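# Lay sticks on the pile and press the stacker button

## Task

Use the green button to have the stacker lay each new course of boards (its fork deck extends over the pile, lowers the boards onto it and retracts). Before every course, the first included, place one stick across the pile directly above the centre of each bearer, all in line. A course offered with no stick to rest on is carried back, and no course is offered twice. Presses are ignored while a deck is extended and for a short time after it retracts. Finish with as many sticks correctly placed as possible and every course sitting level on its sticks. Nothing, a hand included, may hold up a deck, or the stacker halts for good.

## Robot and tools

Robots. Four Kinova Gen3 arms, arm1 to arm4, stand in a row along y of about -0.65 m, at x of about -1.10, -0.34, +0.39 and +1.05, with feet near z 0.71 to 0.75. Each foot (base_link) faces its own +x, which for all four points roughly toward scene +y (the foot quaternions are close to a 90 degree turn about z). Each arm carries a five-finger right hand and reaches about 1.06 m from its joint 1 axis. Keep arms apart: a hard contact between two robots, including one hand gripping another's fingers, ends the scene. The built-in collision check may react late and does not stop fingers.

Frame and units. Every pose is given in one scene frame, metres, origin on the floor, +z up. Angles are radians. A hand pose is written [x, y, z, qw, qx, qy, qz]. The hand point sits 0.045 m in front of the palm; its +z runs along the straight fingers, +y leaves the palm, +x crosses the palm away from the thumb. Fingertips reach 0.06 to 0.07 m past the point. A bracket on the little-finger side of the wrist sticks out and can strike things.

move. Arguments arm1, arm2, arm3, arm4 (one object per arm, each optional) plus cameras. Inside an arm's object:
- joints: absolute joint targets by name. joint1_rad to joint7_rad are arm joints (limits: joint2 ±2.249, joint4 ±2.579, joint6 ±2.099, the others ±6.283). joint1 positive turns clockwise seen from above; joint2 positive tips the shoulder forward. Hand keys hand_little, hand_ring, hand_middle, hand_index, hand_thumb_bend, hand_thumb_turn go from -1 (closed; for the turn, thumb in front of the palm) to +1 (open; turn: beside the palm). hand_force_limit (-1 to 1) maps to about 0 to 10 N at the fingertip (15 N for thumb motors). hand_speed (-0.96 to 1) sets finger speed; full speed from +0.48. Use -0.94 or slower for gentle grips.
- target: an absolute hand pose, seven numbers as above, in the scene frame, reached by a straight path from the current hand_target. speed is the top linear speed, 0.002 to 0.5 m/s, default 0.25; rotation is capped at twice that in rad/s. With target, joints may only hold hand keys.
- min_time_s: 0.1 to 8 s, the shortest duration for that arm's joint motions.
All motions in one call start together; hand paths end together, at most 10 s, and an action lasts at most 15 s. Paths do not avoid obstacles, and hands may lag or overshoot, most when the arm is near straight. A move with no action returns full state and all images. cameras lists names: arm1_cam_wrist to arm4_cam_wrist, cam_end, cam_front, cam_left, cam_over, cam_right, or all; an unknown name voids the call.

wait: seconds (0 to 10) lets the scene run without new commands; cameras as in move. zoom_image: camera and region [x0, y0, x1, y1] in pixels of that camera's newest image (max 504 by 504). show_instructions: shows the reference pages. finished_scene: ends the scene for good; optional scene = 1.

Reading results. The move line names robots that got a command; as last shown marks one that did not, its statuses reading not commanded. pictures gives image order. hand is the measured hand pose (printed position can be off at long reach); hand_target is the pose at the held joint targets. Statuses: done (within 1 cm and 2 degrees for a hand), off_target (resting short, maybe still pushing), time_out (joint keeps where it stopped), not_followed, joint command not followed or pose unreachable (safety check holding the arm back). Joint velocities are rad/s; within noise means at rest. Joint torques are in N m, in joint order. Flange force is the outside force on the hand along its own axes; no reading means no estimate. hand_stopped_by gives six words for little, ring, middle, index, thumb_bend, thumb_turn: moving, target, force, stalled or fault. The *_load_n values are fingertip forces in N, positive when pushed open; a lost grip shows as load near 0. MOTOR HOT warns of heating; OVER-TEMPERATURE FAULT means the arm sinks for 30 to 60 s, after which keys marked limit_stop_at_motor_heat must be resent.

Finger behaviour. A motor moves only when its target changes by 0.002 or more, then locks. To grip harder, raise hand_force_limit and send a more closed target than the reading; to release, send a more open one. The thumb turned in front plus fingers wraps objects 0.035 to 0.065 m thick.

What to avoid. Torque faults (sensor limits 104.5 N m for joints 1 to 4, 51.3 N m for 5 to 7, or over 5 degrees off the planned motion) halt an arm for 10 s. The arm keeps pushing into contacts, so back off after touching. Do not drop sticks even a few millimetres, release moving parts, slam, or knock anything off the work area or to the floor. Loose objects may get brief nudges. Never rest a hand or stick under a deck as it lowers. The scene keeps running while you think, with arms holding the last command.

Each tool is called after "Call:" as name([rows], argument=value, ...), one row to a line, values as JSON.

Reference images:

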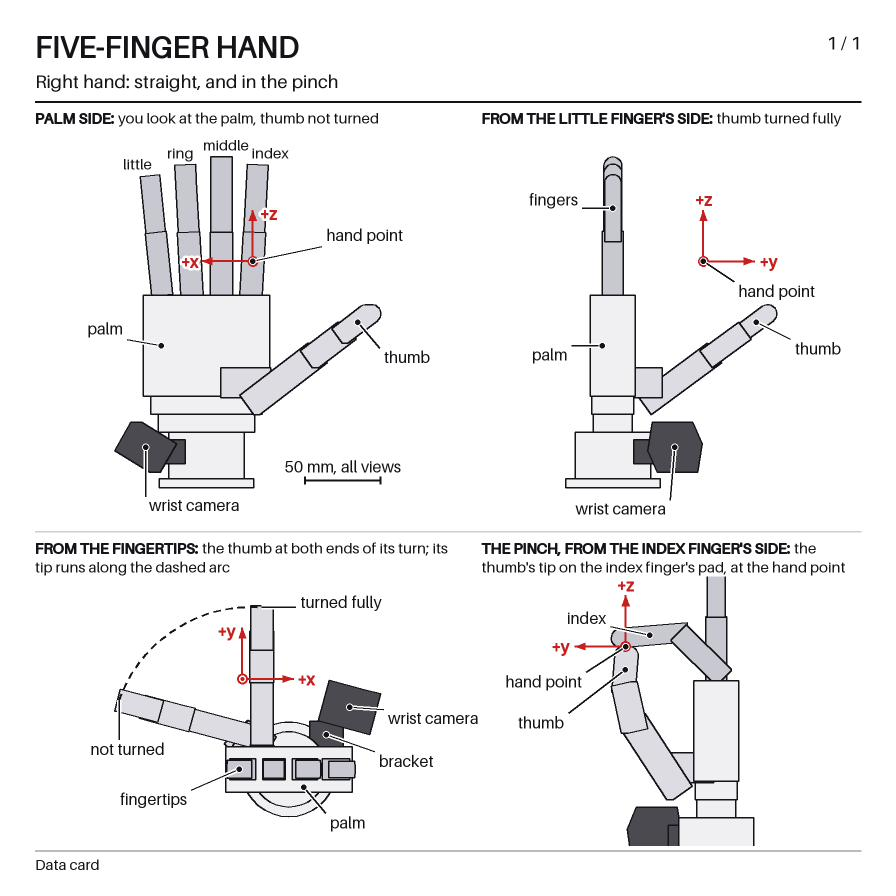

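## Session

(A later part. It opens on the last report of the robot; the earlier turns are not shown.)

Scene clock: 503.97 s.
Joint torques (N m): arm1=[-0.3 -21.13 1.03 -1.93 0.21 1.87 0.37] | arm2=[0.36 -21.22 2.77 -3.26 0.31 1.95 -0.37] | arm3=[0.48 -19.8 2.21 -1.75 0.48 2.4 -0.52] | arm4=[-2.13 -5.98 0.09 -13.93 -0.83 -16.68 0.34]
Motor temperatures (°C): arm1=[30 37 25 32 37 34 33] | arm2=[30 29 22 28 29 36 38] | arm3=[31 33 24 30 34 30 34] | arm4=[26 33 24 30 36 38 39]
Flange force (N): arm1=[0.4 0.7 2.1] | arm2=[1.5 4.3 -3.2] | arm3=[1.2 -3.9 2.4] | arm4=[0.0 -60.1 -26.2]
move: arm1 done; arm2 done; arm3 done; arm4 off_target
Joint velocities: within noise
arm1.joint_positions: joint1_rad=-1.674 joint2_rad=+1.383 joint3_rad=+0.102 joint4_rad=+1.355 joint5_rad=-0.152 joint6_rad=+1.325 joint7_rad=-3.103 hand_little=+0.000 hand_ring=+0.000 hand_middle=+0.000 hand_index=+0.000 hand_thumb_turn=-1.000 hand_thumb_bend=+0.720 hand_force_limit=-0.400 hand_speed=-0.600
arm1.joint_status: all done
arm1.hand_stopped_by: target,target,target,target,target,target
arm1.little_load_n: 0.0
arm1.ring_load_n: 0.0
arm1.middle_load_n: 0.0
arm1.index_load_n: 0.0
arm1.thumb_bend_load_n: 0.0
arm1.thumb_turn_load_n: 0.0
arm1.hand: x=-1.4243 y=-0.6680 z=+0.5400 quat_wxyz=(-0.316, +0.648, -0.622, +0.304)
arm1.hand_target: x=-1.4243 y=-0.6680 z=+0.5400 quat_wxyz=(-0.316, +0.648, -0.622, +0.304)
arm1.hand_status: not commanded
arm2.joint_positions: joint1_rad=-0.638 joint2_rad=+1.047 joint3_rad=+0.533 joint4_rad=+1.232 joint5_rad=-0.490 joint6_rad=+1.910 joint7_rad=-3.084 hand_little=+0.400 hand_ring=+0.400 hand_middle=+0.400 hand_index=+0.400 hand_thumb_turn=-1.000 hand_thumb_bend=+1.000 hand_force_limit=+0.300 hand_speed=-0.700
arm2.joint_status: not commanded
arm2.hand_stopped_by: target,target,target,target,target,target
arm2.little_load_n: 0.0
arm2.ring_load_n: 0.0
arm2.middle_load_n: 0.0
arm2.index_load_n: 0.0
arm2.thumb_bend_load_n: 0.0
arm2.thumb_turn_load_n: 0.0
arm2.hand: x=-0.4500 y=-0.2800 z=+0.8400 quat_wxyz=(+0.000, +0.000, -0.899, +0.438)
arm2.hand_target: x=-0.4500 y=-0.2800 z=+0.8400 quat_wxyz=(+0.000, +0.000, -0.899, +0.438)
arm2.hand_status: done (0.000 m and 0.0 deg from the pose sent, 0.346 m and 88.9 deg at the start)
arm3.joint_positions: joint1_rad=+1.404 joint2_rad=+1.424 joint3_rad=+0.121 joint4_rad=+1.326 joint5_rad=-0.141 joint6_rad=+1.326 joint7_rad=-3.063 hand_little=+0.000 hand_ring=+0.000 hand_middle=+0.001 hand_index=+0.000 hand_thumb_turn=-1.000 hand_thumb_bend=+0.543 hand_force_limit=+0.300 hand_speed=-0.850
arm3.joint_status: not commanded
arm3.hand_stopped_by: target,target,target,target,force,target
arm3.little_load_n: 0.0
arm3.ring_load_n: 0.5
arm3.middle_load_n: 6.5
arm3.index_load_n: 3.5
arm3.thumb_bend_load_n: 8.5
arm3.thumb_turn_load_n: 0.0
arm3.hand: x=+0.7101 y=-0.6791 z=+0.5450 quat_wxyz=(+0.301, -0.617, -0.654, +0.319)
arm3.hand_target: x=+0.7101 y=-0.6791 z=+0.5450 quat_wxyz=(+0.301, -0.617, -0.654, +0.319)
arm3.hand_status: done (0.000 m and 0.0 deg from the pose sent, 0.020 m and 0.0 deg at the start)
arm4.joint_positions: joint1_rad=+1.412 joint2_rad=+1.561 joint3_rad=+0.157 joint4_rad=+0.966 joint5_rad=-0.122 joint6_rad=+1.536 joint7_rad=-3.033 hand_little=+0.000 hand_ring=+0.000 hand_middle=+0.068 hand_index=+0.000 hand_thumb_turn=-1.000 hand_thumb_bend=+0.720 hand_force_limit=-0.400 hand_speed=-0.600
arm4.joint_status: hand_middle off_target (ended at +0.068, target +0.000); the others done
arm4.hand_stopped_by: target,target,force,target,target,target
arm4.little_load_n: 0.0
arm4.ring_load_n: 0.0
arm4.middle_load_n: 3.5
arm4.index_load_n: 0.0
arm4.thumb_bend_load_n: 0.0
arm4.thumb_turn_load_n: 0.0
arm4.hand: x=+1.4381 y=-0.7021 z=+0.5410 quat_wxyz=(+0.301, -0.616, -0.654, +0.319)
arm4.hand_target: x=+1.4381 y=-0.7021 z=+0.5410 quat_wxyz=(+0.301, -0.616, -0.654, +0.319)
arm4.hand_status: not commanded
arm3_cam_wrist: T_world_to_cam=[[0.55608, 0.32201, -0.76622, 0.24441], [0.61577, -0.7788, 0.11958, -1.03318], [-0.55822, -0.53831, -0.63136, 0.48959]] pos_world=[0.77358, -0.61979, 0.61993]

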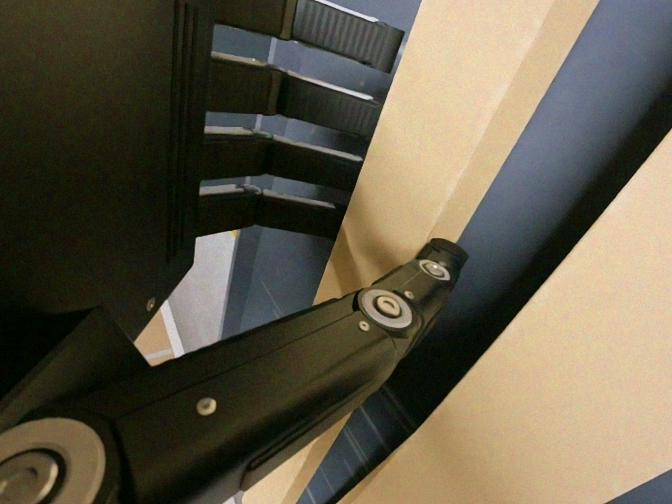

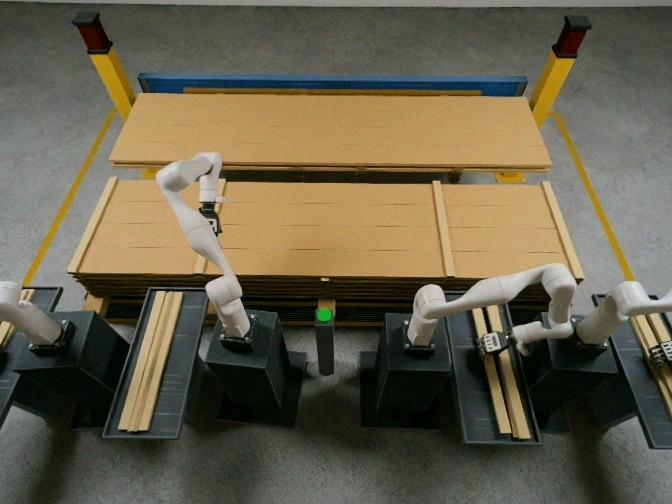

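Call:
move(arm1={"joints": {"hand_thumb_bend": 0.2, "hand_force_limit": 0.3, "hand_speed": -0.85}}, arm2={"joints": {"joint1_rad": -1.672, "joint2_rad": -0.05, "joint3_rad": 0, "joint4_rad": 1.6, "joint5_rad": 0, "joint6_rad": 1.94, "joint7_rad": -1.57}, "min_time_s": 2.5}, arm3={"target": [0.7101, -0.6791, 0.82, 0.3008, -0.6167, -0.6538, 0.3189], "speed": 0.2}, arm4={"target": [1.4381, -0.7021, 0.544, 0.3007, -0.6164, -0.6541, 0.3191], "speed": 0.03}, cameras=["arm1_cam_wrist", "arm4_cam_wrist"])

Scene clock: 507.33 s.
Joint torques (N m): arm1=[-0.25 -19.59 0.94 -1.72 0.18 1.4 0.39] | arm2=[0.44 -6.65 -0.17 -6.29 0.12 0.78 -0.33] | arm3=[0.52 -17.93 2.18 -4.56 0.52 2.4 -0.51] | arm4=[-2.45 -22.89 1.91 -3.9 0.55 2.08 -0.02]
Motor temperatures (°C): arm1=[30 37 25 32 37 34 33] | arm2=[30 29 22 28 29 36 38] | arm3=[31 33 24 30 34 30 34] | arm4=[26 33 24 30 36 38 39]
Flange force (N): arm1=[0.5 -1.4 -0.7] | arm2=[-1.8 -0.9 -4.1] | arm3=[1.1 -2.4 4.2] | arm4=[-2.7 -2.6 3.9]
move: arm1 off_target; arm2 done; arm3 done; arm4 done
Joint velocities: within noise
arm1.joint_positions: joint1_rad=-1.674 joint2_rad=+1.383 joint3_rad=+0.102 joint4_rad=+1.355 joint5_rad=-0.152 joint6_rad=+1.325 joint7_rad=-3.103 hand_little=+0.000 hand_ring=+0.000 hand_middle=+0.001 hand_index=+0.000 hand_thumb_turn=-1.000 hand_thumb_bend=+0.598 hand_force_limit=+0.300 hand_speed=-0.850
arm1.joint_status: hand_thumb_bend off_target (ended at +0.598, target +0.200); the others done
arm1.hand_stopped_by: target,target,target,target,force,target
arm1.little_load_n: 0.0
arm1.ring_load_n: 0.0
arm1.middle_load_n: 5.5
arm1.index_load_n: 1.0
arm1.thumb_bend_load_n: 10.0
arm1.thumb_turn_load_n: 0.5
arm1.hand: x=-1.4243 y=-0.6680 z=+0.5400 quat_wxyz=(-0.316, +0.648, -0.622, +0.304)
arm1.hand_target: x=-1.4243 y=-0.6680 z=+0.5400 quat_wxyz=(-0.316, +0.648, -0.622, +0.304)
arm1.hand_status: not commanded
arm2.joint_positions: joint1_rad=-1.672 joint2_rad=-0.050 joint3_rad=+0.000 joint4_rad=+1.600 joint5_rad=+0.000 joint6_rad=+1.940 joint7_rad=-1.570 hand_little=+0.400 hand_ring=+0.400 hand_middle=+0.400 hand_index=+0.400 hand_thumb_turn=-1.000 hand_thumb_bend=+1.000 hand_force_limit=+0.300 hand_speed=-0.700
arm2.joint_status: all done
arm2.hand_stopped_by: target,target,target,target,target,target
arm2.little_load_n: 0.5
arm2.ring_load_n: 0.0
arm2.middle_load_n: 0.0
arm2.index_load_n: 0.5
arm2.thumb_bend_load_n: 0.0
arm2.thumb_turn_load_n: 0.0
arm2.hand: x=-0.5458 y=-0.6850 z=+1.1522 quat_wxyz=(+0.000, +0.985, +0.000, +0.171)
arm2.hand_target: x=-0.5457 y=-0.6851 z=+1.1522 quat_wxyz=(+0.000, +0.985, +0.000, +0.171)
arm2.hand_status: not commanded
arm3.joint_positions: joint1_rad=+1.374 joint2_rad=+0.875 joint3_rad=+0.169 joint4_rad=+1.495 joint5_rad=-0.094 joint6_rad=+1.707 joint7_rad=-3.066 hand_little=+0.000 hand_ring=+0.000 hand_middle=+0.001 hand_index=+0.000 hand_thumb_turn=-1.000 hand_thumb_bend=+0.543 hand_force_limit=+0.300 hand_speed=-0.850
arm3.joint_status: not commanded
arm3.hand_stopped_by: target,target,target,target,force,target
arm3.little_load_n: 0.0
arm3.ring_load_n: 0.5
arm3.middle_load_n: 6.5
arm3.index_load_n: 3.5
arm3.thumb_bend_load_n: 8.5
arm3.thumb_turn_load_n: 0.0
arm3.hand: x=+0.7101 y=-0.6791 z=+0.8200 quat_wxyz=(+0.301, -0.617, -0.654, +0.319)
arm3.hand_target: x=+0.7101 y=-0.6791 z=+0.8200 quat_wxyz=(+0.301, -0.617, -0.654, +0.319)
arm3.hand_status: done (0.000 m and 0.0 deg from the pose sent, 0.275 m and 0.0 deg at the start)
arm4.joint_positions: joint1_rad=+1.411 joint2_rad=+1.554 joint3_rad=+0.157 joint4_rad=+0.972 joint5_rad=-0.122 joint6_rad=+1.536 joint7_rad=-3.032 hand_little=+0.000 hand_ring=+0.000 hand_middle=+0.068 hand_index=+0.000 hand_thumb_turn=-1.000 hand_thumb_bend=+0.720 hand_force_limit=-0.400 hand_speed=-0.600
arm4.joint_status: not commanded
arm4.hand_stopped_by: target,target,force,target,target,target
arm4.little_load_n: 0.0
arm4.ring_load_n: 0.0
arm4.middle_load_n: 0.0
arm4.index_load_n: 0.5
arm4.thumb_bend_load_n: 0.0
arm4.thumb_turn_load_n: 0.0
arm4.hand: x=+1.4381 y=-0.7021 z=+0.5440 quat_wxyz=(+0.301, -0.616, -0.654, +0.319)
arm4.hand_target: x=+1.4381 y=-0.7021 z=+0.5440 quat_wxyz=(+0.301, -0.616, -0.654, +0.319)
arm4.hand_status: done (0.000 m and 0.0 deg from the pose sent, 0.003 m and 0.0 deg at the start)
arm1_cam_wrist: T_world_to_cam=[[-0.55661, -0.27, -0.78568, -0.54683], [-0.56146, 0.8193, 0.11621, -0.31392], [0.61233, 0.50581, -0.60762, 1.651]] pos_world=[-1.49158, -0.72554, 0.61004]
arm4_cam_wrist: T_world_to_cam=[[0.59105, 0.2393, -0.77032, -0.25915], [0.55347, -0.81502, 0.17148, -1.46205], [-0.58679, -0.5277, -0.61417, 0.92183]] pos_world=[1.5033, -0.64314, 0.61724]

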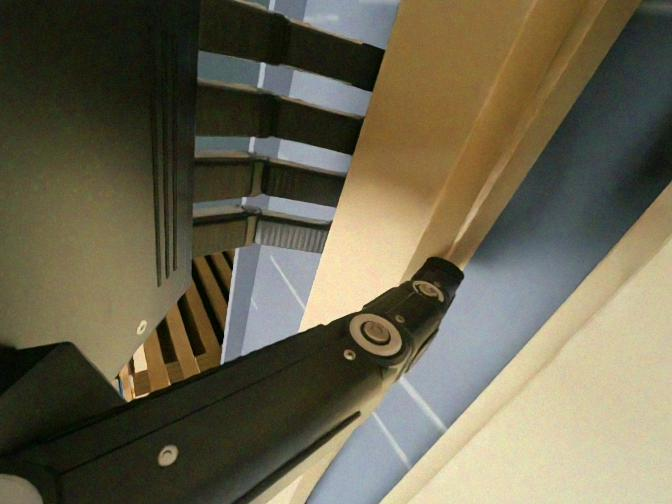

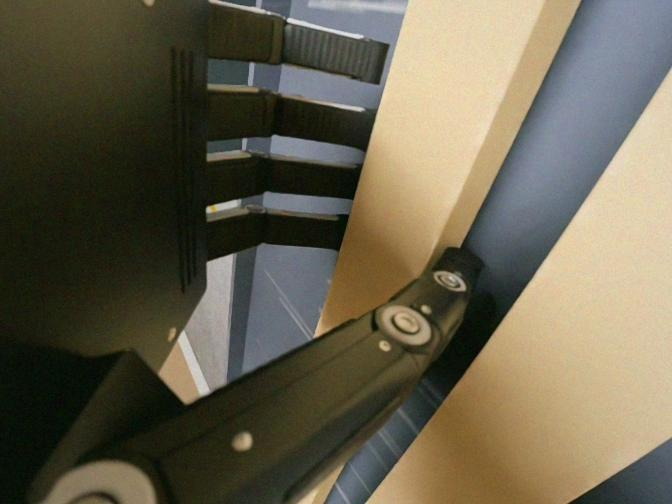

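Call:
move(arm1={"target": [-1.4243, -0.668, 0.56, 0.3163, -0.6484, 0.6223, -0.3036], "speed": 0.04}, arm2={"joints": {"hand_little": 1, "hand_ring": 1, "hand_middle": 1, "hand_index": 1}}, arm3={"target": [0.45, -0.28, 0.84, 0, 0, 0.8988, -0.4384], "speed": 0.25}, arm4={"joints": {"hand_middle": -0.004, "hand_force_limit": -0.4, "hand_speed": -0.6}})

Call:
move(arm3={"target": [-0.0115, -0.0090, 0.66, 0.3070, -0.6294, -0.6416, 0.3130], "speed": 0.25}, arm4={"joints": {"hand_thumb_bend": 0.2, "hand_force_limit": 0.3, "hand_speed": -0.85}}, cameras=["cam_over", "arm4_cam_wrist"])

Scene clock: 511.37 s.
Joint torques (N m): arm1=[-0.22 -21.67 1.15 -1.79 0.27 2.38 0.35] | arm2=[0.41 -6.63 -0.19 -6.27 0.15 0.8 -0.31] | arm3=[0.91 -20.01 -0.2 -5.51 0.07 2.37 -0.51] | arm4=[-2.42 -22.49 1.91 -3.63 0.52 2.2 -0.07]
Motor temperatures (°C): arm1=[30 37 25 32 37 34 33] | arm2=[30 29 22 28 29 36 38] | arm3=[31 33 24 30 34 30 34] | arm4=[26 33 24 30 36 38 39]
Flange force (N): arm1=[0.6 2.4 3.4] | arm2=[-1.8 -0.8 -4.1] | arm3=[1.1 -2.6 4.3] | arm4=[-2.7 -2.6 3.4]
move: arm1 done; arm2 done; arm3 done; arm4 done
Joint velocities: within noise
arm1.joint_positions: joint1_rad=-1.676 joint2_rad=+1.339 joint3_rad=+0.104 joint4_rad=+1.385 joint5_rad=-0.150 joint6_rad=+1.339 joint7_rad=-3.103 hand_little=+0.000 hand_ring=+0.000 hand_middle=+0.001 hand_index=+0.000 hand_thumb_turn=-1.000 hand_thumb_bend=+0.598 hand_force_limit=+0.300 hand_speed=-0.850
arm1.joint_status: not commanded
arm1.hand_stopped_by: target,target,target,target,force,target
arm1.little_load_n: 0.0
arm1.ring_load_n: 0.0
arm1.middle_load_n: 6.0
arm1.index_load_n: 2.0
arm1.thumb_bend_load_n: 9.0
arm1.thumb_turn_load_n: 0.0
arm1.hand: x=-1.4243 y=-0.6680 z=+0.5600 quat_wxyz=(-0.316, +0.648, -0.622, +0.304)
arm1.hand_target: x=-1.4243 y=-0.6680 z=+0.5600 quat_wxyz=(-0.316, +0.648, -0.622, +0.304)
arm1.hand_status: done (0.000 m and 0.0 deg from the pose sent, 0.020 m and 0.0 deg at the start)
arm2.joint_positions: joint1_rad=-1.672 joint2_rad=-0.050 joint3_rad=+0.000 joint4_rad=+1.600 joint5_rad=+0.000 joint6_rad=+1.940 joint7_rad=-1.570 hand_little=+1.000 hand_ring=+1.000 hand_middle=+1.000 hand_index=+1.000 hand_thumb_turn=-1.000 hand_thumb_bend=+1.000 hand_force_limit=+0.300 hand_speed=-0.700
arm2.joint_status: all done
arm2.hand_stopped_by: target,target,target,target,target,target
arm2.little_load_n: 0.0
arm2.ring_load_n: 0.0
arm2.middle_load_n: 0.0
arm2.index_load_n: 0.5
arm2.thumb_bend_load_n: 0.0
arm2.thumb_turn_load_n: 0.0
arm2.hand: x=-0.5458 y=-0.6851 z=+1.1522 quat_wxyz=(+0.000, +0.985, +0.000, +0.171)
arm2.hand_target: x=-0.5458 y=-0.6851 z=+1.1522 quat_wxyz=(+0.000, +0.985, +0.000, +0.171)
arm2.hand_status: not commanded
arm3.joint_positions: joint1_rad=+0.162 joint2_rad=+0.948 joint3_rad=-0.302 joint4_rad=+1.225 joint5_rad=+0.139 joint6_rad=+1.910 joint7_rad=-3.283 hand_little=+0.000 hand_ring=+0.000 hand_middle=+0.001 hand_index=+0.000 hand_thumb_turn=-1.000 hand_thumb_bend=+0.543 hand_force_limit=+0.300 hand_speed=-0.850
arm3.joint_status: not commanded
arm3.hand_stopped_by: target,target,target,target,force,target
arm3.little_load_n: 0.0
arm3.ring_load_n: 0.5
arm3.middle_load_n: 6.5
arm3.index_load_n: 4.0
arm3.thumb_bend_load_n: 8.5
arm3.thumb_turn_load_n: 0.0
arm3.hand: x=+0.4500 y=-0.2800 z=+0.8400 quat_wxyz=(+0.000, +0.000, -0.899, +0.438)
arm3.hand_target: x=+0.4500 y=-0.2800 z=+0.8400 quat_wxyz=(+0.000, +0.000, -0.899, +0.438)
arm3.hand_status: done (0.000 m and 0.0 deg from the pose sent, 0.477 m and 86.7 deg at the start)
arm4.joint_positions: joint1_rad=+1.411 joint2_rad=+1.554 joint3_rad=+0.157 joint4_rad=+0.972 joint5_rad=-0.122 joint6_rad=+1.536 joint7_rad=-3.032 hand_little=+0.000 hand_ring=+0.000 hand_middle=-0.004 hand_index=+0.000 hand_thumb_turn=-1.000 hand_thumb_bend=+0.720 hand_force_limit=-0.400 hand_speed=-0.600
arm4.joint_status: all done
arm4.hand_stopped_by: target,target,target,target,target,target
arm4.little_load_n: 0.0
arm4.ring_load_n: 0.0
arm4.middle_load_n: 0.0
arm4.index_load_n: 0.0
arm4.thumb_bend_load_n: 0.0
arm4.thumb_turn_load_n: 0.0
arm4.hand: x=+1.4381 y=-0.7021 z=+0.5440 quat_wxyz=(+0.301, -0.616, -0.654, +0.319)
arm4.hand_target: x=+1.4381 y=-0.7021 z=+0.5440 quat_wxyz=(+0.301, -0.616, -0.654, +0.319)
arm4.hand_status: not commanded
pictures: none

Scene clock: 515.17 s.
Joint torques (N m): arm1=[-0.24 -21.67 1.13 -1.78 0.26 2.38 0.33] | arm2=[0.41 -6.66 -0.16 -6.29 0.12 0.79 -0.31] | arm3=[1.06 -27.1 -2.02 -8.84 -1.79 0.31 -0.55] | arm4=[-2.35 -20.24 1.69 -3.19 0.4 1.48 -0.05]
Motor temperatures (°C): arm1=[30 37 25 32 37 34 33] | arm2=[30 29 22 28 29 36 38] | arm3=[31 33 24 30 34 30 34] | arm4=[26 33 24 30 36 38 39]
Flange force (N): arm1=[0.5 2.5 3.4] | arm2=[-1.8 -0.8 -4.1] | arm3=no reading | arm4=[-2.7 -5.2 -0.4]
move: arm3 done; arm4 off_target
Joint velocities: within noise
arm1, arm2: as last shown
arm1.middle_load_n: 6.5
arm1.index_load_n: 1.5
arm2.index_load_n: 0.0
arm2.thumb_bend_load_n: -0.5
arm3.joint_positions: joint1_rad=-0.236 joint2_rad=+1.525 joint3_rad=-0.325 joint4_rad=+0.450 joint5_rad=-0.671 joint6_rad=+1.067 joint7_rad=-4.602 hand_little=+0.000 hand_ring=+0.000 hand_middle=+0.001 hand_index=+0.000 hand_thumb_turn=-1.000 hand_thumb_bend=+0.543 hand_force_limit=+0.300 hand_speed=-0.850
arm3.joint_status: not commanded
arm3.hand_stopped_by: target,target,target,target,force,target
arm3.little_load_n: 0.0
arm3.ring_load_n: 0.5
arm3.middle_load_n: 6.5
arm3.index_load_n: 3.5
arm3.thumb_bend_load_n: 8.5
arm3.thumb_turn_load_n: 0.5
arm3.hand: x=-0.0115 y=-0.0090 z=+0.6600 quat_wxyz=(+0.307, -0.629, -0.642, +0.313)
arm3.hand_target: x=-0.0115 y=-0.0090 z=+0.6600 quat_wxyz=(+0.307, -0.629, -0.642, +0.313)
arm3.hand_status: done (0.000 m and 0.0 deg from the pose sent, 0.565 m and 88.9 deg at the start)
arm4.joint_positions: joint1_rad=+1.411 joint2_rad=+1.554 joint3_rad=+0.157 joint4_rad=+0.972 joint5_rad=-0.122 joint6_rad=+1.536 joint7_rad=-3.032 hand_little=+0.000 hand_ring=+0.000 hand_middle=-0.003 hand_index=+0.000 hand_thumb_turn=-1.000 hand_thumb_bend=+0.550 hand_force_limit=+0.300 hand_speed=-0.850
arm4.joint_status: hand_thumb_bend off_target (ended at +0.550, target +0.200); the others done
arm4.hand_stopped_by: target,target,target,target,force,target
arm4.little_load_n: 0.0
arm4.ring_load_n: 0.0
arm4.middle_load_n: 5.0
arm4.index_load_n: 2.0
arm4.thumb_bend_load_n: 10.0
arm4.thumb_turn_load_n: 0.5
arm4.hand: x=+1.4381 y=-0.7021 z=+0.5440 quat_wxyz=(+0.301, -0.616, -0.654, +0.319)
arm4.hand_target: x=+1.4381 y=-0.7021 z=+0.5440 quat_wxyz=(+0.301, -0.616, -0.654, +0.319)
arm4.hand_status: not commanded
pictures: arm4_cam_wrist, cam_over
arm4_cam_wrist: T_world_to_cam=[[0.59105, 0.2393, -0.77032, -0.25915], [0.55347, -0.81502, 0.17148, -1.46205], [-0.58679, -0.5277, -0.61417, 0.92183]] pos_world=[1.5033, -0.64314, 0.61724]

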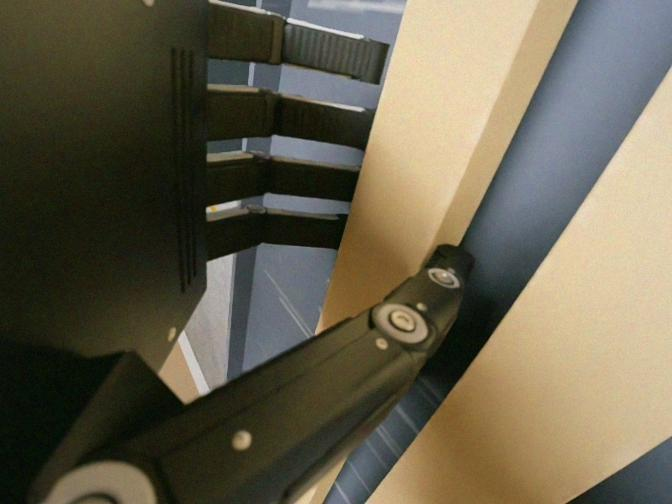

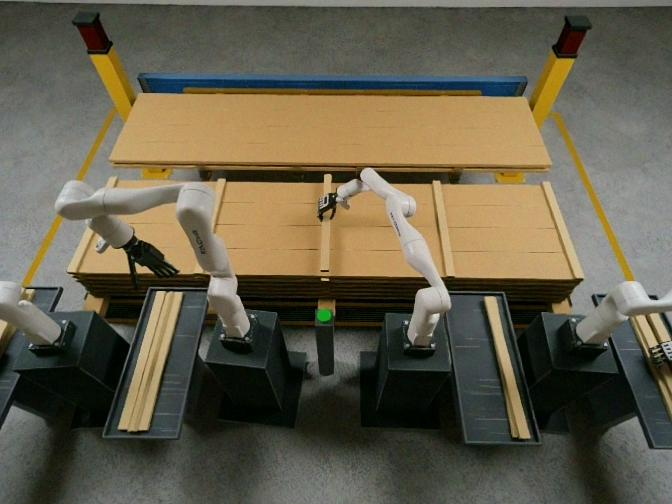

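Call:
move(arm3={"target": [-0.0115, -0.0090, 0.618, 0.3070, -0.6294, -0.6416, 0.3130], "speed": 0.08}, arm4={"target": [1.4381, -0.7021, 0.564, 0.3007, -0.6164, -0.6541, 0.3191], "speed": 0.04}, cameras=["cam_over"])

Call:
zoom_image(camera="cam_over", region=[270, 160, 390, 290])

Scene clock: 516.57 s.
Joint torques (N m): arm1=[-0.23 -21.65 1.15 -1.81 0.24 2.37 0.37] | arm2=[0.41 -6.64 -0.12 -6.29 0.13 0.79 -0.32] | arm3=[1.06 -27.18 -1.78 -8.73 -1.82 0.36 -0.53] | arm4=[-2.43 -23.45 2.1 -3.54 0.6 2.65 -0.12]
Motor temperatures (°C): arm1=[30 38 25 32 37 34 33] | arm2=[30 29 22 28 29 36 38] | arm3=[31 33 24 30 34 30 34] | arm4=[26 33 24 30 36 38 39]
Flange force (N): arm1=[0.6 2.3 3.4] | arm2=[-1.8 -0.8 -4.1] | arm3=no reading | arm4=[-2.8 0.0 4.6]
move: arm3 done; arm4 done
Joint velocities: within noise
arm1, arm2: as last shown
arm1.middle_load_n: 6.0
arm1.thumb_bend_load_n: 8.5
arm2.thumb_bend_load_n: 0.0
arm3.joint_positions: joint1_rad=-0.249 joint2_rad=+1.622 joint3_rad=-0.324 joint4_rad=+0.352 joint5_rad=-0.671 joint6_rad=+1.079 joint7_rad=-4.588 hand_little=+0.000 hand_ring=+0.000 hand_middle=+0.001 hand_index=+0.000 hand_thumb_turn=-1.000 hand_thumb_bend=+0.543 hand_force_limit=+0.300 hand_speed=-0.850
arm3.joint_status: not commanded
arm3.hand_stopped_by: target,target,target,target,force,target
arm3.little_load_n: 0.0
arm3.ring_load_n: 0.5
arm3.middle_load_n: 6.5
arm3.index_load_n: 4.0
arm3.thumb_bend_load_n: 8.5
arm3.thumb_turn_load_n: 0.0
arm3.hand: x=-0.0115 y=-0.0090 z=+0.6180 quat_wxyz=(+0.307, -0.629, -0.642, +0.313)
arm3.hand_target: x=-0.0115 y=-0.0090 z=+0.6180 quat_wxyz=(+0.307, -0.629, -0.642, +0.313)
arm3.hand_status: done (0.000 m and 0.0 deg from the pose sent, 0.042 m and 0.0 deg at the start)
arm4.joint_positions: joint1_rad=+1.409 joint2_rad=+1.509 joint3_rad=+0.159 joint4_rad=+1.014 joint5_rad=-0.119 joint6_rad=+1.540 joint7_rad=-3.029 hand_little=+0.000 hand_ring=+0.000 hand_middle=-0.003 hand_index=+0.000 hand_thumb_turn=-1.000 hand_thumb_bend=+0.550 hand_force_limit=+0.300 hand_speed=-0.850
arm4.joint_status: not commanded
arm4.hand_stopped_by: target,target,target,target,force,target
arm4.little_load_n: 0.0
arm4.ring_load_n: 0.0
arm4.middle_load_n: 6.5
arm4.index_load_n: 3.0
arm4.thumb_bend_load_n: 8.5
arm4.thumb_turn_load_n: 0.0
arm4.hand: x=+1.4381 y=-0.7021 z=+0.5640 quat_wxyz=(+0.301, -0.616, -0.654, +0.319)
arm4.hand_target: x=+1.4381 y=-0.7021 z=+0.5640 quat_wxyz=(+0.301, -0.616, -0.654, +0.319)
arm4.hand_status: done (0.000 m and 0.0 deg from the pose sent, 0.020 m and 0.0 deg at the start)

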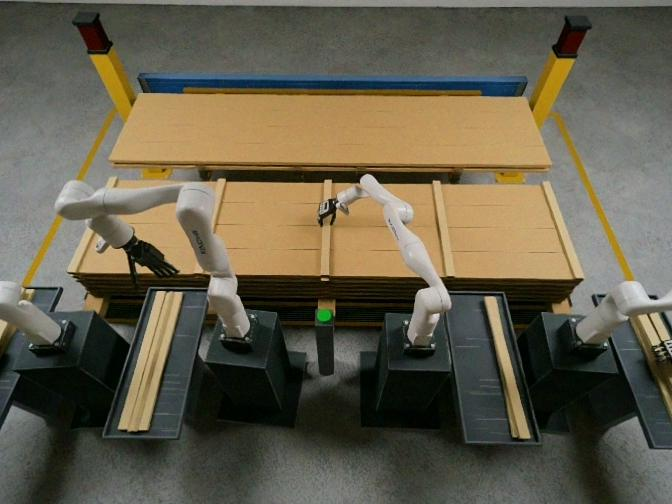

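Scaled by 3.877 from the camera's image (finer frame: 960x720).

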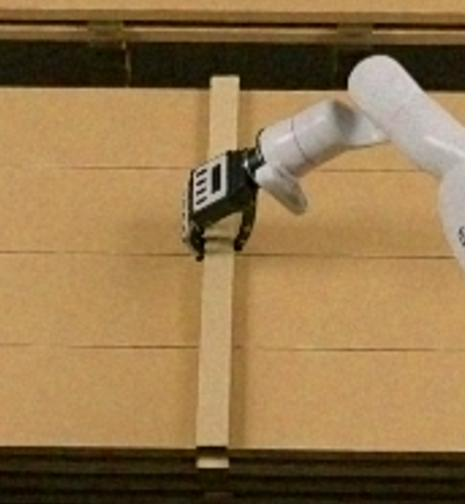

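Call:
move(arm3={"target": [-0.0115, -0.0040, 0.616, 0.3070, -0.6294, -0.6416, 0.3130], "speed": 0.03})

Call:
move(arm3={"target": [-0.0115, -0.0040, 0.6135, 0.3070, -0.6294, -0.6416, 0.3130], "speed": 0.03})

Scene clock: 518.27 s.
Joint torques (N m): arm1=[-0.24 -21.65 1.13 -1.72 0.25 2.38 0.33] | arm2=[0.43 -6.63 -0.18 -6.3 0.14 0.76 -0.31] | arm3=[1.02 -27.33 -1.54 -9.08 -1.85 0.26 -0.49] | arm4=[-2.43 -23.37 2.14 -3.62 0.63 2.64 -0.13]
Motor temperatures (°C): arm1=[30 38 25 32 37 34 33] | arm2=[30 29 22 28 29 36 38] | arm3=[31 33 24 30 34 30 34] | arm4=[26 33 24 30 36 38 39]
Flange force (N): arm1=[0.5 2.6 3.3] | arm2=[-1.7 -0.8 -4.1] | arm3=no reading | arm4=[-2.7 -0.6 4.8]
move: arm3 done
Joint velocities: within noise
arm1, arm2, arm4: as last shown
arm1.middle_load_n: 6.5
arm1.thumb_bend_load_n: 9.0
arm1.thumb_turn_load_n: 0.5
arm3.joint_positions: joint1_rad=-0.261 joint2_rad=+1.660 joint3_rad=-0.315 joint4_rad=+0.262 joint5_rad=-0.666 joint6_rad=+1.121 joint7_rad=-4.620 hand_little=+0.000 hand_ring=+0.000 hand_middle=+0.001 hand_index=+0.000 hand_thumb_turn=-1.000 hand_thumb_bend=+0.543 hand_force_limit=+0.300 hand_speed=-0.850
arm3.joint_status: not commanded
arm3.hand_stopped_by: target,target,target,target,force,target
arm3.little_load_n: 0.0
arm3.ring_load_n: 0.5
arm3.middle_load_n: 6.5
arm3.index_load_n: 3.5
arm3.thumb_bend_load_n: 8.5
arm3.thumb_turn_load_n: 0.0
arm3.hand: x=-0.0115 y=-0.0040 z=+0.6160 quat_wxyz=(+0.307, -0.629, -0.642, +0.313)
arm3.hand_target: x=-0.0115 y=-0.0040 z=+0.6160 quat_wxyz=(+0.307, -0.629, -0.642, +0.313)
arm3.hand_status: done (0.000 m and 0.0 deg from the pose sent, 0.005 m and 0.0 deg at the start)
pictures: none

Scene clock: 519.23 s.
Joint torques (N m): arm1=[-0.23 -21.63 1.13 -1.78 0.24 2.37 0.34] | arm2=[0.44 -6.68 -0.17 -6.29 0.16 0.8 -0.33] | arm3=[1.16 -25.42 -0.87 -8.4 -1.27 -0.06 -0.42] | arm4=[-2.47 -23.46 2.09 -3.62 0.64 2.61 -0.15]
Motor temperatures (°C): arm1=[30 38 25 32 37 34 33] | arm2=[30 29 22 28 29 36 38] | arm3=[31 33 24 30 34 30 34] | arm4=[26 33 24 30 36 38 39]
Flange force (N): arm1=[0.5 2.4 3.3] | arm2=[-1.9 -0.8 -4.1] | arm3=no reading | arm4=[-2.8 -0.3 4.7]
move: arm3 done
Joint velocities: within noise
arm1, arm2, arm4: as last shown
arm1.middle_load_n: 6.0
arm1.index_load_n: 2.0
arm3.joint_positions: joint1_rad=-0.263 joint2_rad=+1.668 joint3_rad=-0.314 joint4_rad=+0.251 joint5_rad=-0.666 joint6_rad=+1.124 joint7_rad=-4.621 hand_little=+0.000 hand_ring=+0.000 hand_middle=+0.001 hand_index=+0.000 hand_thumb_turn=-1.000 hand_thumb_bend=+0.543 hand_force_limit=+0.300 hand_speed=-0.850
arm3.joint_status: not commanded
arm3.hand_stopped_by: target,target,target,target,force,target
arm3.little_load_n: 0.0
arm3.ring_load_n: 0.0
arm3.middle_load_n: 6.0
arm3.index_load_n: 3.5
arm3.thumb_bend_load_n: 8.5
arm3.thumb_turn_load_n: 0.0
arm3.hand: x=-0.0115 y=-0.0040 z=+0.6135 quat_wxyz=(+0.307, -0.629, -0.642, +0.313)
arm3.hand_target: x=-0.0115 y=-0.0040 z=+0.6135 quat_wxyz=(+0.307, -0.629, -0.642, +0.313)
arm3.hand_status: done (0.000 m and 0.0 deg from the pose sent, 0.003 m and 0.0 deg at the start)
arm4.index_load_n: 2.5
pictures: none

Call:
move(arm3={"target": [-0.0115, -0.0040, 0.6125, 0.3070, -0.6294, -0.6416, 0.3130], "speed": 0.03}, cameras=["cam_over", "cam_end"])

Call:
zoom_image(camera="cam_over", region=[270, 160, 390, 290])

Call:
zoom_image(camera="cam_end", region=[160, 200, 480, 360])

Scene clock: 520.37 s.
Joint torques (N m): arm1=[-0.25 -21.64 1.15 -1.79 0.25 2.4 0.37] | arm2=[0.41 -6.67 -0.18 -6.28 0.13 0.77 -0.31] | arm3=[-0.02 -22.52 -0.44 -6.78 -0.78 0.22 -0.43] | arm4=[-2.41 -23.43 2.11 -3.55 0.62 2.63 -0.06]
Motor temperatures (°C): arm1=[30 38 25 32 37 34 33] | arm2=[30 29 22 28 29 36 38] | arm3=[31 33 24 30 34 30 34] | arm4=[26 33 24 30 36 38 39]
Flange force (N): arm1=[0.5 2.3 3.5] | arm2=[-1.9 -0.9 -4.2] | arm3=no reading | arm4=[-2.7 -0.1 4.6]
move: arm3 done
Joint velocities: within noise
arm1, arm2, arm4: as last shown
arm1.thumb_turn_load_n: 0.0
arm3.joint_positions: joint1_rad=-0.263 joint2_rad=+1.671 joint3_rad=-0.314 joint4_rad=+0.247 joint5_rad=-0.666 joint6_rad=+1.126 joint7_rad=-4.622 hand_little=+0.000 hand_ring=+0.000 hand_middle=+0.001 hand_index=+0.000 hand_thumb_turn=-1.000 hand_thumb_bend=+0.543 hand_force_limit=+0.300 hand_speed=-0.850
arm3.joint_status: not commanded
arm3.hand_stopped_by: target,target,target,target,force,target
arm3.little_load_n: 0.0
arm3.ring_load_n: 0.0
arm3.middle_load_n: 5.5
arm3.index_load_n: 2.5
arm3.thumb_bend_load_n: 9.5
arm3.thumb_turn_load_n: 0.0
arm3.hand: x=-0.0115 y=-0.0040 z=+0.6125 quat_wxyz=(+0.307, -0.629, -0.642, +0.313)
arm3.hand_target: x=-0.0115 y=-0.0040 z=+0.6125 quat_wxyz=(+0.307, -0.629, -0.642, +0.313)
arm3.hand_status: done (0.000 m and 0.0 deg from the pose sent, 0.001 m and 0.0 deg at the start)
pictures: cam_end, cam_over

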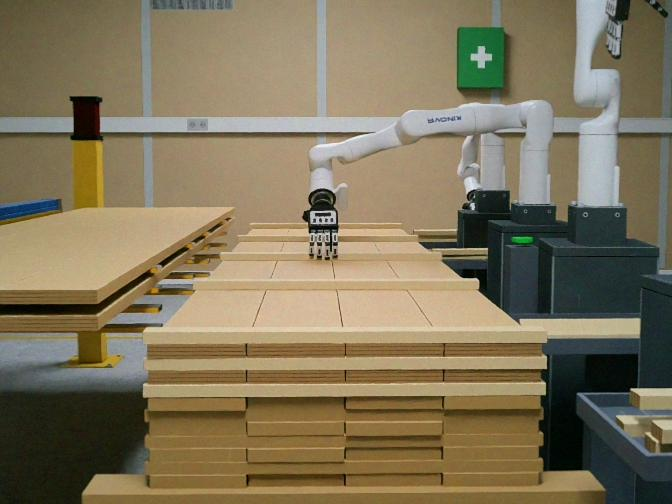

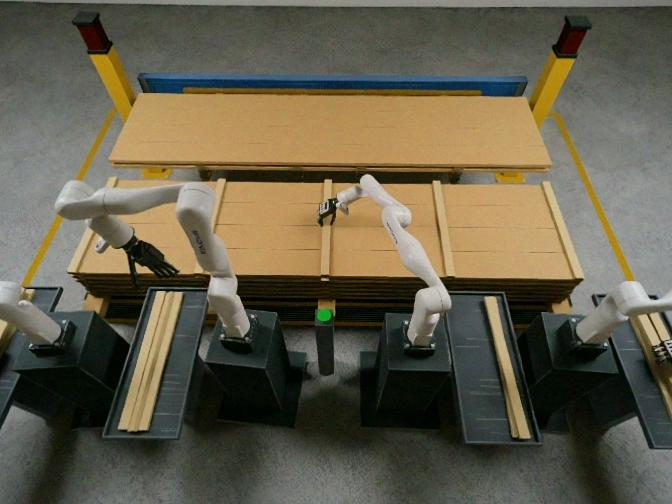

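Scaled by 3.877 from the camera's image (finer frame: 960x720).

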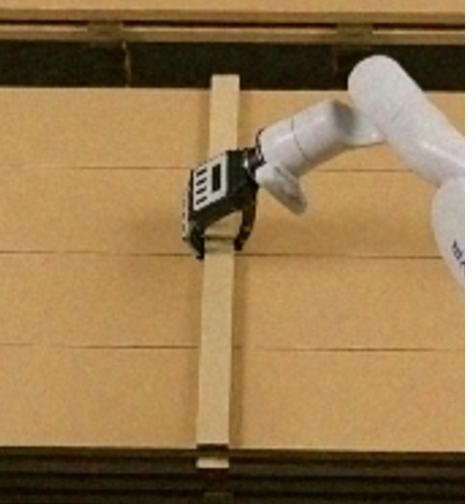

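Scaled by 1.575 from the camera's image (finer frame: 960x720).

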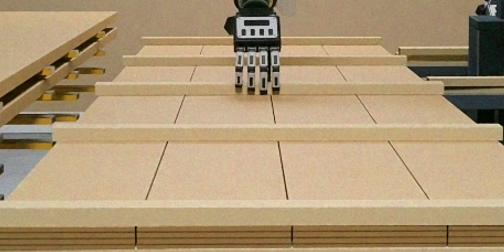

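Call:
move(arm3={"joints": {"hand_thumb_bend": 0.95, "hand_speed": -0.8}})

Call:
move(arm3={"target": [-0.0115, -0.0040, 0.619, 0.3070, -0.6294, -0.6416, 0.3130], "speed": 0.03})

Call:
move(arm3={"joints": {"hand_little": 0.4, "hand_ring": 0.4, "hand_middle": 0.4, "hand_index": 0.4, "hand_thumb_bend": 1.0, "hand_speed": -0.7}})

Call:
move(arm3={"target": [-0.0115, -0.0090, 0.71, 0.3070, -0.6294, -0.6416, 0.3130], "speed": 0.1})

Call:
move(arm3={"target": [0.45, -0.28, 0.84, 0, 0, 0.8988, -0.4384], "speed": 0.25})

Call:
move(arm3={"joints": {"joint1_rad": 1.564, "joint2_rad": -0.05, "joint3_rad": 0, "joint4_rad": 1.6, "joint5_rad": 0, "joint6_rad": 1.94, "joint7_rad": -1.57, "hand_little": 0.1, "hand_ring": 0.1, "hand_middle": 0.1, "hand_index": 0.1, "hand_thumb_bend": 0.72, "hand_speed": -0.6}, "min_time_s": 2.5}, cameras=["cam_over", "cam_end", "arm3_cam_wrist"])

Scene clock: 522.67 s.
Joint torques (N m): arm1=[-0.24 -21.61 1.11 -1.79 0.23 2.4 0.34] | arm2=[0.47 -6.65 -0.17 -6.31 0.13 0.79 -0.31] | arm3=[1.2 -25.97 -1.03 -8.48 -1.43 0.21 -0.5] | arm4=[-2.37 -23.4 2.2 -3.6 0.59 2.7 -0.07]
Motor temperatures (°C): arm1=[30 38 25 32 37 34 33] | arm2=[30 29 22 28 29 36 38] | arm3=[31 33 24 30 34 30 34] | arm4=[26 33 24 30 36 38 39]
Flange force (N): arm1=[0.5 2.3 3.4] | arm2=[-1.8 -0.7 -4.0] | arm3=no reading | arm4=[-2.6 -0.6 5.0]
move: arm3 done
Joint velocities: within noise
arm1, arm2, arm4: as last shown
arm1.middle_load_n: 6.5
arm1.index_load_n: 1.5
arm1.thumb_bend_load_n: 8.5
arm1.thumb_turn_load_n: 0.5
arm3.joint_positions: joint1_rad=-0.263 joint2_rad=+1.671 joint3_rad=-0.314 joint4_rad=+0.246 joint5_rad=-0.666 joint6_rad=+1.126 joint7_rad=-4.622 hand_little=+0.000 hand_ring=+0.000 hand_middle=+0.000 hand_index=+0.000 hand_thumb_turn=-1.000 hand_thumb_bend=+0.950 hand_force_limit=+0.300 hand_speed=-0.800
arm3.joint_status: all done
arm3.hand_stopped_by: target,target,target,target,target,target
arm3.little_load_n: 0.0
arm3.ring_load_n: 0.0
arm3.middle_load_n: 0.5
arm3.index_load_n: 0.0
arm3.thumb_bend_load_n: 0.0
arm3.thumb_turn_load_n: 0.0
arm3.hand: x=-0.0115 y=-0.0040 z=+0.6125 quat_wxyz=(+0.307, -0.629, -0.642, +0.313)
arm3.hand_target: x=-0.0115 y=-0.0040 z=+0.6125 quat_wxyz=(+0.307, -0.629, -0.642, +0.313)
arm3.hand_status: not commanded
arm4.middle_load_n: 6.0
arm4.index_load_n: 3.0
pictures: none

Scene clock: 523.63 s.
Joint torques (N m): arm1=[-0.23 -21.65 1.11 -1.75 0.21 2.4 0.36] | arm2=[0.41 -6.64 -0.16 -6.29 0.15 0.78 -0.29] | arm3=[1.41 -25.98 -1.05 -8.5 -1.38 0.22 -0.48] | arm4=[-2.33 -23.43 2.15 -3.51 0.61 2.6 -0.06]
Motor temperatures (°C): arm1=[30 38 25 31 37 34 33] | arm2=[30 28 22 28 29 36 38] | arm3=[31 33 24 30 34 30 34] | arm4=[26 33 24 30 36 38 39]
Flange force (N): arm1=[0.5 2.5 3.4] | arm2=[-1.8 -0.7 -4.1] | arm3=no reading | arm4=[-2.6 0.2 4.4]
move: arm3 done
Joint velocities: within noise
arm1, arm2, arm4: as last shown
arm1.index_load_n: 2.0
arm1.thumb_bend_load_n: 9.0
arm1.thumb_turn_load_n: 0.0
arm2.ring_load_n: -0.5
arm3.joint_positions: joint1_rad=-0.259 joint2_rad=+1.651 joint3_rad=-0.315 joint4_rad=+0.273 joint5_rad=-0.666 joint6_rad=+1.118 joint7_rad=-4.620 hand_little=+0.000 hand_ring=+0.000 hand_middle=+0.000 hand_index=+0.000 hand_thumb_turn=-1.000 hand_thumb_bend=+0.950 hand_force_limit=+0.300 hand_speed=-0.800
arm3.joint_status: not commanded
arm3.hand_stopped_by: target,target,target,target,target,target
arm3.little_load_n: 0.0
arm3.ring_load_n: 0.0
arm3.middle_load_n: 0.5
arm3.index_load_n: 0.0
arm3.thumb_bend_load_n: 0.0
arm3.thumb_turn_load_n: 0.5
arm3.hand: x=-0.0115 y=-0.0040 z=+0.6190 quat_wxyz=(+0.307, -0.629, -0.642, +0.313)
arm3.hand_target: x=-0.0115 y=-0.0040 z=+0.6190 quat_wxyz=(+0.307, -0.629, -0.642, +0.313)
arm3.hand_status: done (0.000 m and 0.0 deg from the pose sent, 0.007 m and 0.0 deg at the start)
pictures: none

Scene clock: 524.60 s.
Joint torques (N m): arm1=[-0.29 -21.62 1.12 -1.81 0.25 2.38 0.36] | arm2=[0.45 -6.64 -0.17 -6.31 0.16 0.78 -0.3] | arm3=[1.03 -25.81 -1.18 -8.37 -1.45 0.24 -0.5] | arm4=[-2.39 -23.38 2.07 -3.56 0.63 2.63 -0.09]
Motor temperatures (°C): arm1=[30 38 25 31 37 34 33] | arm2=[30 28 22 28 29 36 38] | arm3=[31 33 24 30 34 30 34] | arm4=[26 33 24 30 36 38 39]
Flange force (N): arm1=[0.5 2.3 3.4] | arm2=[-1.8 -0.7 -4.0] | arm3=no reading | arm4=[-2.7 -0.3 4.6]
move: arm3 done
Joint velocities: within noise
arm1.joint_positions: joint1_rad=-1.676 joint2_rad=+1.339 joint3_rad=+0.104 joint4_rad=+1.385 joint5_rad=-0.150 joint6_rad=+1.339 joint7_rad=-3.103 hand_little=+0.000 hand_ring=+0.000 hand_middle=+0.001 hand_index=+0.000 hand_thumb_turn=-1.000 hand_thumb_bend=+0.598 hand_force_limit=+0.300 hand_speed=-0.850
arm1.joint_status: not commanded
arm1.hand_stopped_by: target,target,target,target,force,target
arm1.little_load_n: 0.0
arm1.ring_load_n: 0.0
arm1.middle_load_n: 6.5
arm1.index_load_n: 1.5
arm1.thumb_bend_load_n: 9.0
arm1.thumb_turn_load_n: 0.5
arm1.hand: x=-1.4243 y=-0.6680 z=+0.5600 quat_wxyz=(-0.316, +0.648, -0.622, +0.304)
arm1.hand_target: x=-1.4243 y=-0.6680 z=+0.5600 quat_wxyz=(-0.316, +0.648, -0.622, +0.304)
arm1.hand_status: not commanded
arm2.joint_positions: joint1_rad=-1.672 joint2_rad=-0.050 joint3_rad=+0.000 joint4_rad=+1.600 joint5_rad=+0.000 joint6_rad=+1.940 joint7_rad=-1.570 hand_little=+1.000 hand_ring=+1.000 hand_middle=+1.000 hand_index=+1.000 hand_thumb_turn=-1.000 hand_thumb_bend=+1.000 hand_force_limit=+0.300 hand_speed=-0.700
arm2.joint_status: not commanded
arm2.hand_stopped_by: target,target,target,target,target,target
arm2.little_load_n: 0.0
arm2.ring_load_n: 0.0
arm2.middle_load_n: 0.0
arm2.index_load_n: 0.0
arm2.thumb_bend_load_n: 0.0
arm2.thumb_turn_load_n: 0.0
arm2.hand: x=-0.5458 y=-0.6851 z=+1.1522 quat_wxyz=(+0.000, +0.985, +0.000, +0.171)
arm2.hand_target: x=-0.5458 y=-0.6851 z=+1.1522 quat_wxyz=(+0.000, +0.985, +0.000, +0.171)
arm2.hand_status: not commanded
arm3.joint_positions: joint1_rad=-0.259 joint2_rad=+1.651 joint3_rad=-0.315 joint4_rad=+0.273 joint5_rad=-0.666 joint6_rad=+1.118 joint7_rad=-4.619 hand_little=+0.400 hand_ring=+0.400 hand_middle=+0.400 hand_index=+0.400 hand_thumb_turn=-1.000 hand_thumb_bend=+1.000 hand_force_limit=+0.300 hand_speed=-0.700
arm3.joint_status: all done
arm3.hand_stopped_by: target,target,target,target,target,target
arm3.little_load_n: 0.0
arm3.ring_load_n: 0.0
arm3.middle_load_n: 0.0
arm3.index_load_n: 0.0
arm3.thumb_bend_load_n: 0.0
arm3.thumb_turn_load_n: 0.0
arm3.hand: x=-0.0115 y=-0.0040 z=+0.6190 quat_wxyz=(+0.307, -0.629, -0.642, +0.313)
arm3.hand_target: x=-0.0115 y=-0.0040 z=+0.6190 quat_wxyz=(+0.307, -0.629, -0.642, +0.313)
arm3.hand_status: not commanded
arm4: as last shown
arm4.middle_load_n: 6.5
arm4.index_load_n: 2.5
pictures: none

Scene clock: 526.03 s.
Joint torques (N m): arm1=[-0.26 -21.69 1.12 -1.82 0.27 2.39 0.39] | arm2=[0.42 -6.71 -0.19 -6.31 0.16 0.78 -0.31] | arm3=[1.03 -25.56 -1.68 -8.41 -1.45 0.2 -0.47] | arm4=[-2.42 -23.4 2.02 -3.66 0.6 2.63 -0.11]
Motor temperatures (°C): arm1=[30 38 25 31 37 34 33] | arm2=[30 28 22 28 29 36 38] | arm3=[31 33 24 30 34 30 34] | arm4=[26 33 24 30 36 38 39]
Flange force (N): arm1=[0.6 2.4 3.5] | arm2=[-1.9 -0.8 -4.1] | arm3=no reading | arm4=[-2.8 -0.7 4.9]
move: arm3 done
Joint velocities: within noise
arm1, arm2, arm4: as last shown
arm3.joint_positions: joint1_rad=-0.228 joint2_rad=+1.431 joint3_rad=-0.321 joint4_rad=+0.512 joint5_rad=-0.668 joint6_rad=+1.080 joint7_rad=-4.640 hand_little=+0.400 hand_ring=+0.400 hand_middle=+0.400 hand_index=+0.400 hand_thumb_turn=-1.000 hand_thumb_bend=+1.000 hand_force_limit=+0.300 hand_speed=-0.700
arm3.joint_status: not commanded
arm3.hand_stopped_by: target,target,target,target,target,target
arm3.little_load_n: 0.0
arm3.ring_load_n: 0.0
arm3.middle_load_n: 0.0
arm3.index_load_n: 0.0
arm3.thumb_bend_load_n: 0.0
arm3.thumb_turn_load_n: 0.0
arm3.hand: x=-0.0115 y=-0.0090 z=+0.7100 quat_wxyz=(+0.307, -0.629, -0.642, +0.313)
arm3.hand_target: x=-0.0115 y=-0.0090 z=+0.7100 quat_wxyz=(+0.307, -0.629, -0.642, +0.313)
arm3.hand_status: done (0.000 m and 0.0 deg from the pose sent, 0.091 m and 0.0 deg at the start)
pictures: none

Scene clock: 529.80 s.
Joint torques (N m): arm1=[-0.22 -21.65 1.1 -1.78 0.22 2.38 0.34] | arm2=[0.41 -6.67 -0.15 -6.28 0.15 0.79 -0.32] | arm3=[0.87 -19.24 -0.09 -5.41 0.07 1.96 -0.45] | arm4=[-2.45 -23.45 2.14 -3.59 0.6 2.62 -0.12]
Motor temperatures (°C): arm1=[30 38 25 31 37 34 33] | arm2=[30 28 22 28 29 36 38] | arm3=[31 34 24 30 34 30 34] | arm4=[26 33 24 30 36 37 39]
Flange force (N): arm1=[0.5 2.4 3.4] | arm2=[-1.9 -0.8 -4.1] | arm3=[1.1 -4.1 3.1] | arm4=[-2.8 -0.2 4.7]
move: arm3 done
Joint velocities: within noise
arm1, arm2: as last shown
arm1.thumb_bend_load_n: 8.5
arm3.joint_positions: joint1_rad=+0.162 joint2_rad=+0.948 joint3_rad=-0.302 joint4_rad=+1.225 joint5_rad=+0.139 joint6_rad=+1.910 joint7_rad=-3.283 hand_little=+0.400 hand_ring=+0.400 hand_middle=+0.400 hand_index=+0.400 hand_thumb_turn=-1.000 hand_thumb_bend=+1.000 hand_force_limit=+0.300 hand_speed=-0.700
arm3.joint_status: not commanded
arm3.hand_stopped_by: target,target,target,target,target,target
arm3.little_load_n: 0.0
arm3.ring_load_n: 0.0
arm3.middle_load_n: 0.0
arm3.index_load_n: 0.0
arm3.thumb_bend_load_n: 0.0
arm3.thumb_turn_load_n: 0.0
arm3.hand: x=+0.4500 y=-0.2800 z=+0.8400 quat_wxyz=(+0.000, +0.000, -0.899, +0.438)
arm3.hand_target: x=+0.4500 y=-0.2800 z=+0.8400 quat_wxyz=(+0.000, +0.000, -0.899, +0.438)
arm3.hand_status: done (0.000 m and 0.0 deg from the pose sent, 0.551 m and 88.9 deg at the start)
arm4.joint_positions: joint1_rad=+1.409 joint2_rad=+1.509 joint3_rad=+0.159 joint4_rad=+1.014 joint5_rad=-0.119 joint6_rad=+1.540 joint7_rad=-3.029 hand_little=+0.000 hand_ring=+0.000 hand_middle=-0.003 hand_index=+0.000 hand_thumb_turn=-1.000 hand_thumb_bend=+0.550 hand_force_limit=+0.300 hand_speed=-0.850
arm4.joint_status: not commanded
arm4.hand_stopped_by: target,target,target,target,force,target
arm4.little_load_n: 0.0
arm4.ring_load_n: 0.0
arm4.middle_load_n: 6.5
arm4.index_load_n: 2.5
arm4.thumb_bend_load_n: 8.5
arm4.thumb_turn_load_n: 0.0
arm4.hand: x=+1.4381 y=-0.7021 z=+0.5640 quat_wxyz=(+0.301, -0.616, -0.654, +0.319)
arm4.hand_target: x=+1.4381 y=-0.7021 z=+0.5640 quat_wxyz=(+0.301, -0.616, -0.654, +0.319)
arm4.hand_status: not commanded
pictures: none

Scene clock: 532.70 s.
Joint torques (N m): arm1=[-0.29 -21.6 1.14 -1.79 0.23 2.41 0.34] | arm2=[0.39 -6.63 -0.17 -6.26 0.12 0.79 -0.33] | arm3=[0.51 -5.75 0.83 -8.08 0.23 0.81 -0.43] | arm4=[-2.43 -23.4 2.14 -3.65 0.65 2.62 -0.08]
Motor temperatures (°C): arm1=[30 38 25 31 37 34 33] | arm2=[30 28 22 28 29 36 38] | arm3=[31 34 24 30 34 30 34] | arm4=[26 33 24 30 36 37 39]
Flange force (N): arm1=[0.4 2.2 3.5] | arm2=[-1.8 -0.9 -4.2] | arm3=[1.5 1.4 2.9] | arm4=[-2.6 -0.6 4.9]
move: arm3 done
Joint velocities: within noise
arm1, arm2, arm4: as last shown
arm1.middle_load_n: 6.0
arm1.thumb_bend_load_n: 9.0
arm2.thumb_turn_load_n: 0.5
arm3.joint_positions: joint1_rad=+1.564 joint2_rad=-0.050 joint3_rad=+0.000 joint4_rad=+1.600 joint5_rad=+0.000 joint6_rad=+1.940 joint7_rad=-1.570 hand_little=+0.100 hand_ring=+0.100 hand_middle=+0.100 hand_index=+0.100 hand_thumb_turn=-1.000 hand_thumb_bend=+0.720 hand_force_limit=+0.300 hand_speed=-0.600
arm3.joint_status: all done
arm3.hand_stopped_by: target,target,target,target,target,target
arm3.little_load_n: 0.0
arm3.ring_load_n: 0.0
arm3.middle_load_n: 0.0
arm3.index_load_n: 0.0
arm3.thumb_bend_load_n: 0.0
arm3.thumb_turn_load_n: 0.0
arm3.hand: x=+0.5933 y=-0.6257 z=+1.1246 quat_wxyz=(+0.166, +0.000, -0.986, -0.002)
arm3.hand_target: x=+0.5933 y=-0.6257 z=+1.1246 quat_wxyz=(+0.166, +0.000, -0.986, -0.002)
arm3.hand_status: not commanded
arm4.index_load_n: 3.0
pictures: arm3_cam_wrist, cam_end, cam_over
arm3_cam_wrist: T_world_to_cam=[[-0.27969, 0.95676, 0.07985, 0.67782], [0.93945, 0.25558, 0.22828, -0.65611], [0.198, 0.13887, -0.97032, 1.1754]] pos_world=[0.57323, -0.64405, 1.23616]

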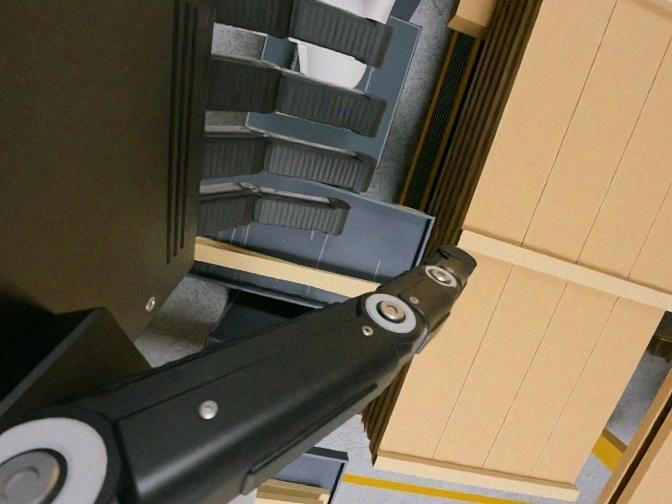

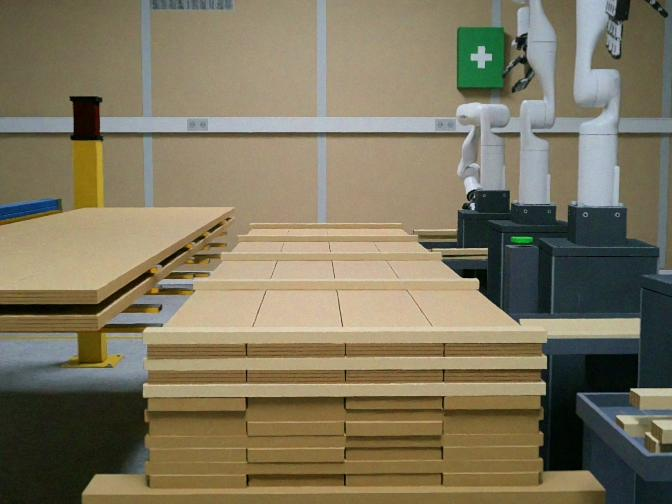

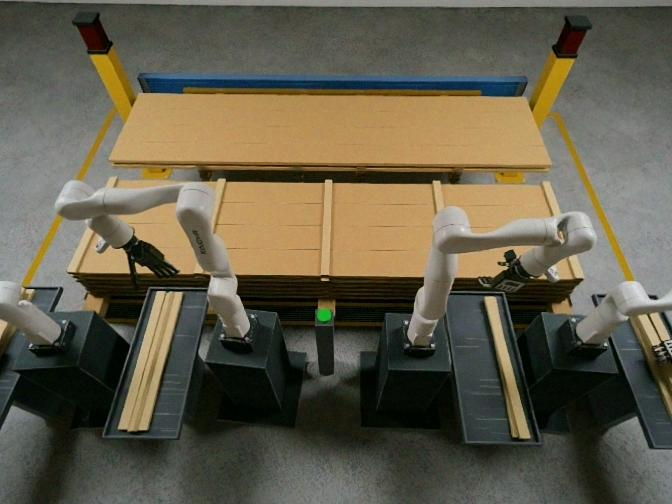

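Call:
zoom_image(camera="cam_over", region=[60, 170, 330, 300])

Call:
zoom_image(camera="cam_over", region=[320, 170, 590, 300])

Scaled by 1.867 from the camera's image (finer frame: 960x720).

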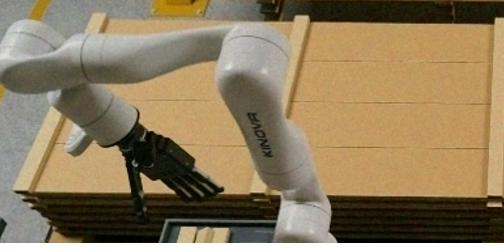

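Scaled by 1.867 from the camera's image (finer frame: 960x720).

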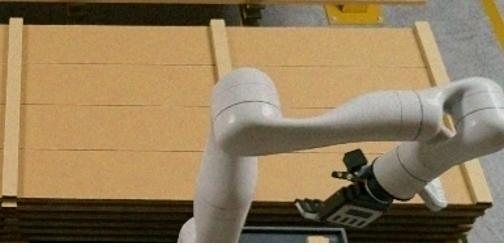

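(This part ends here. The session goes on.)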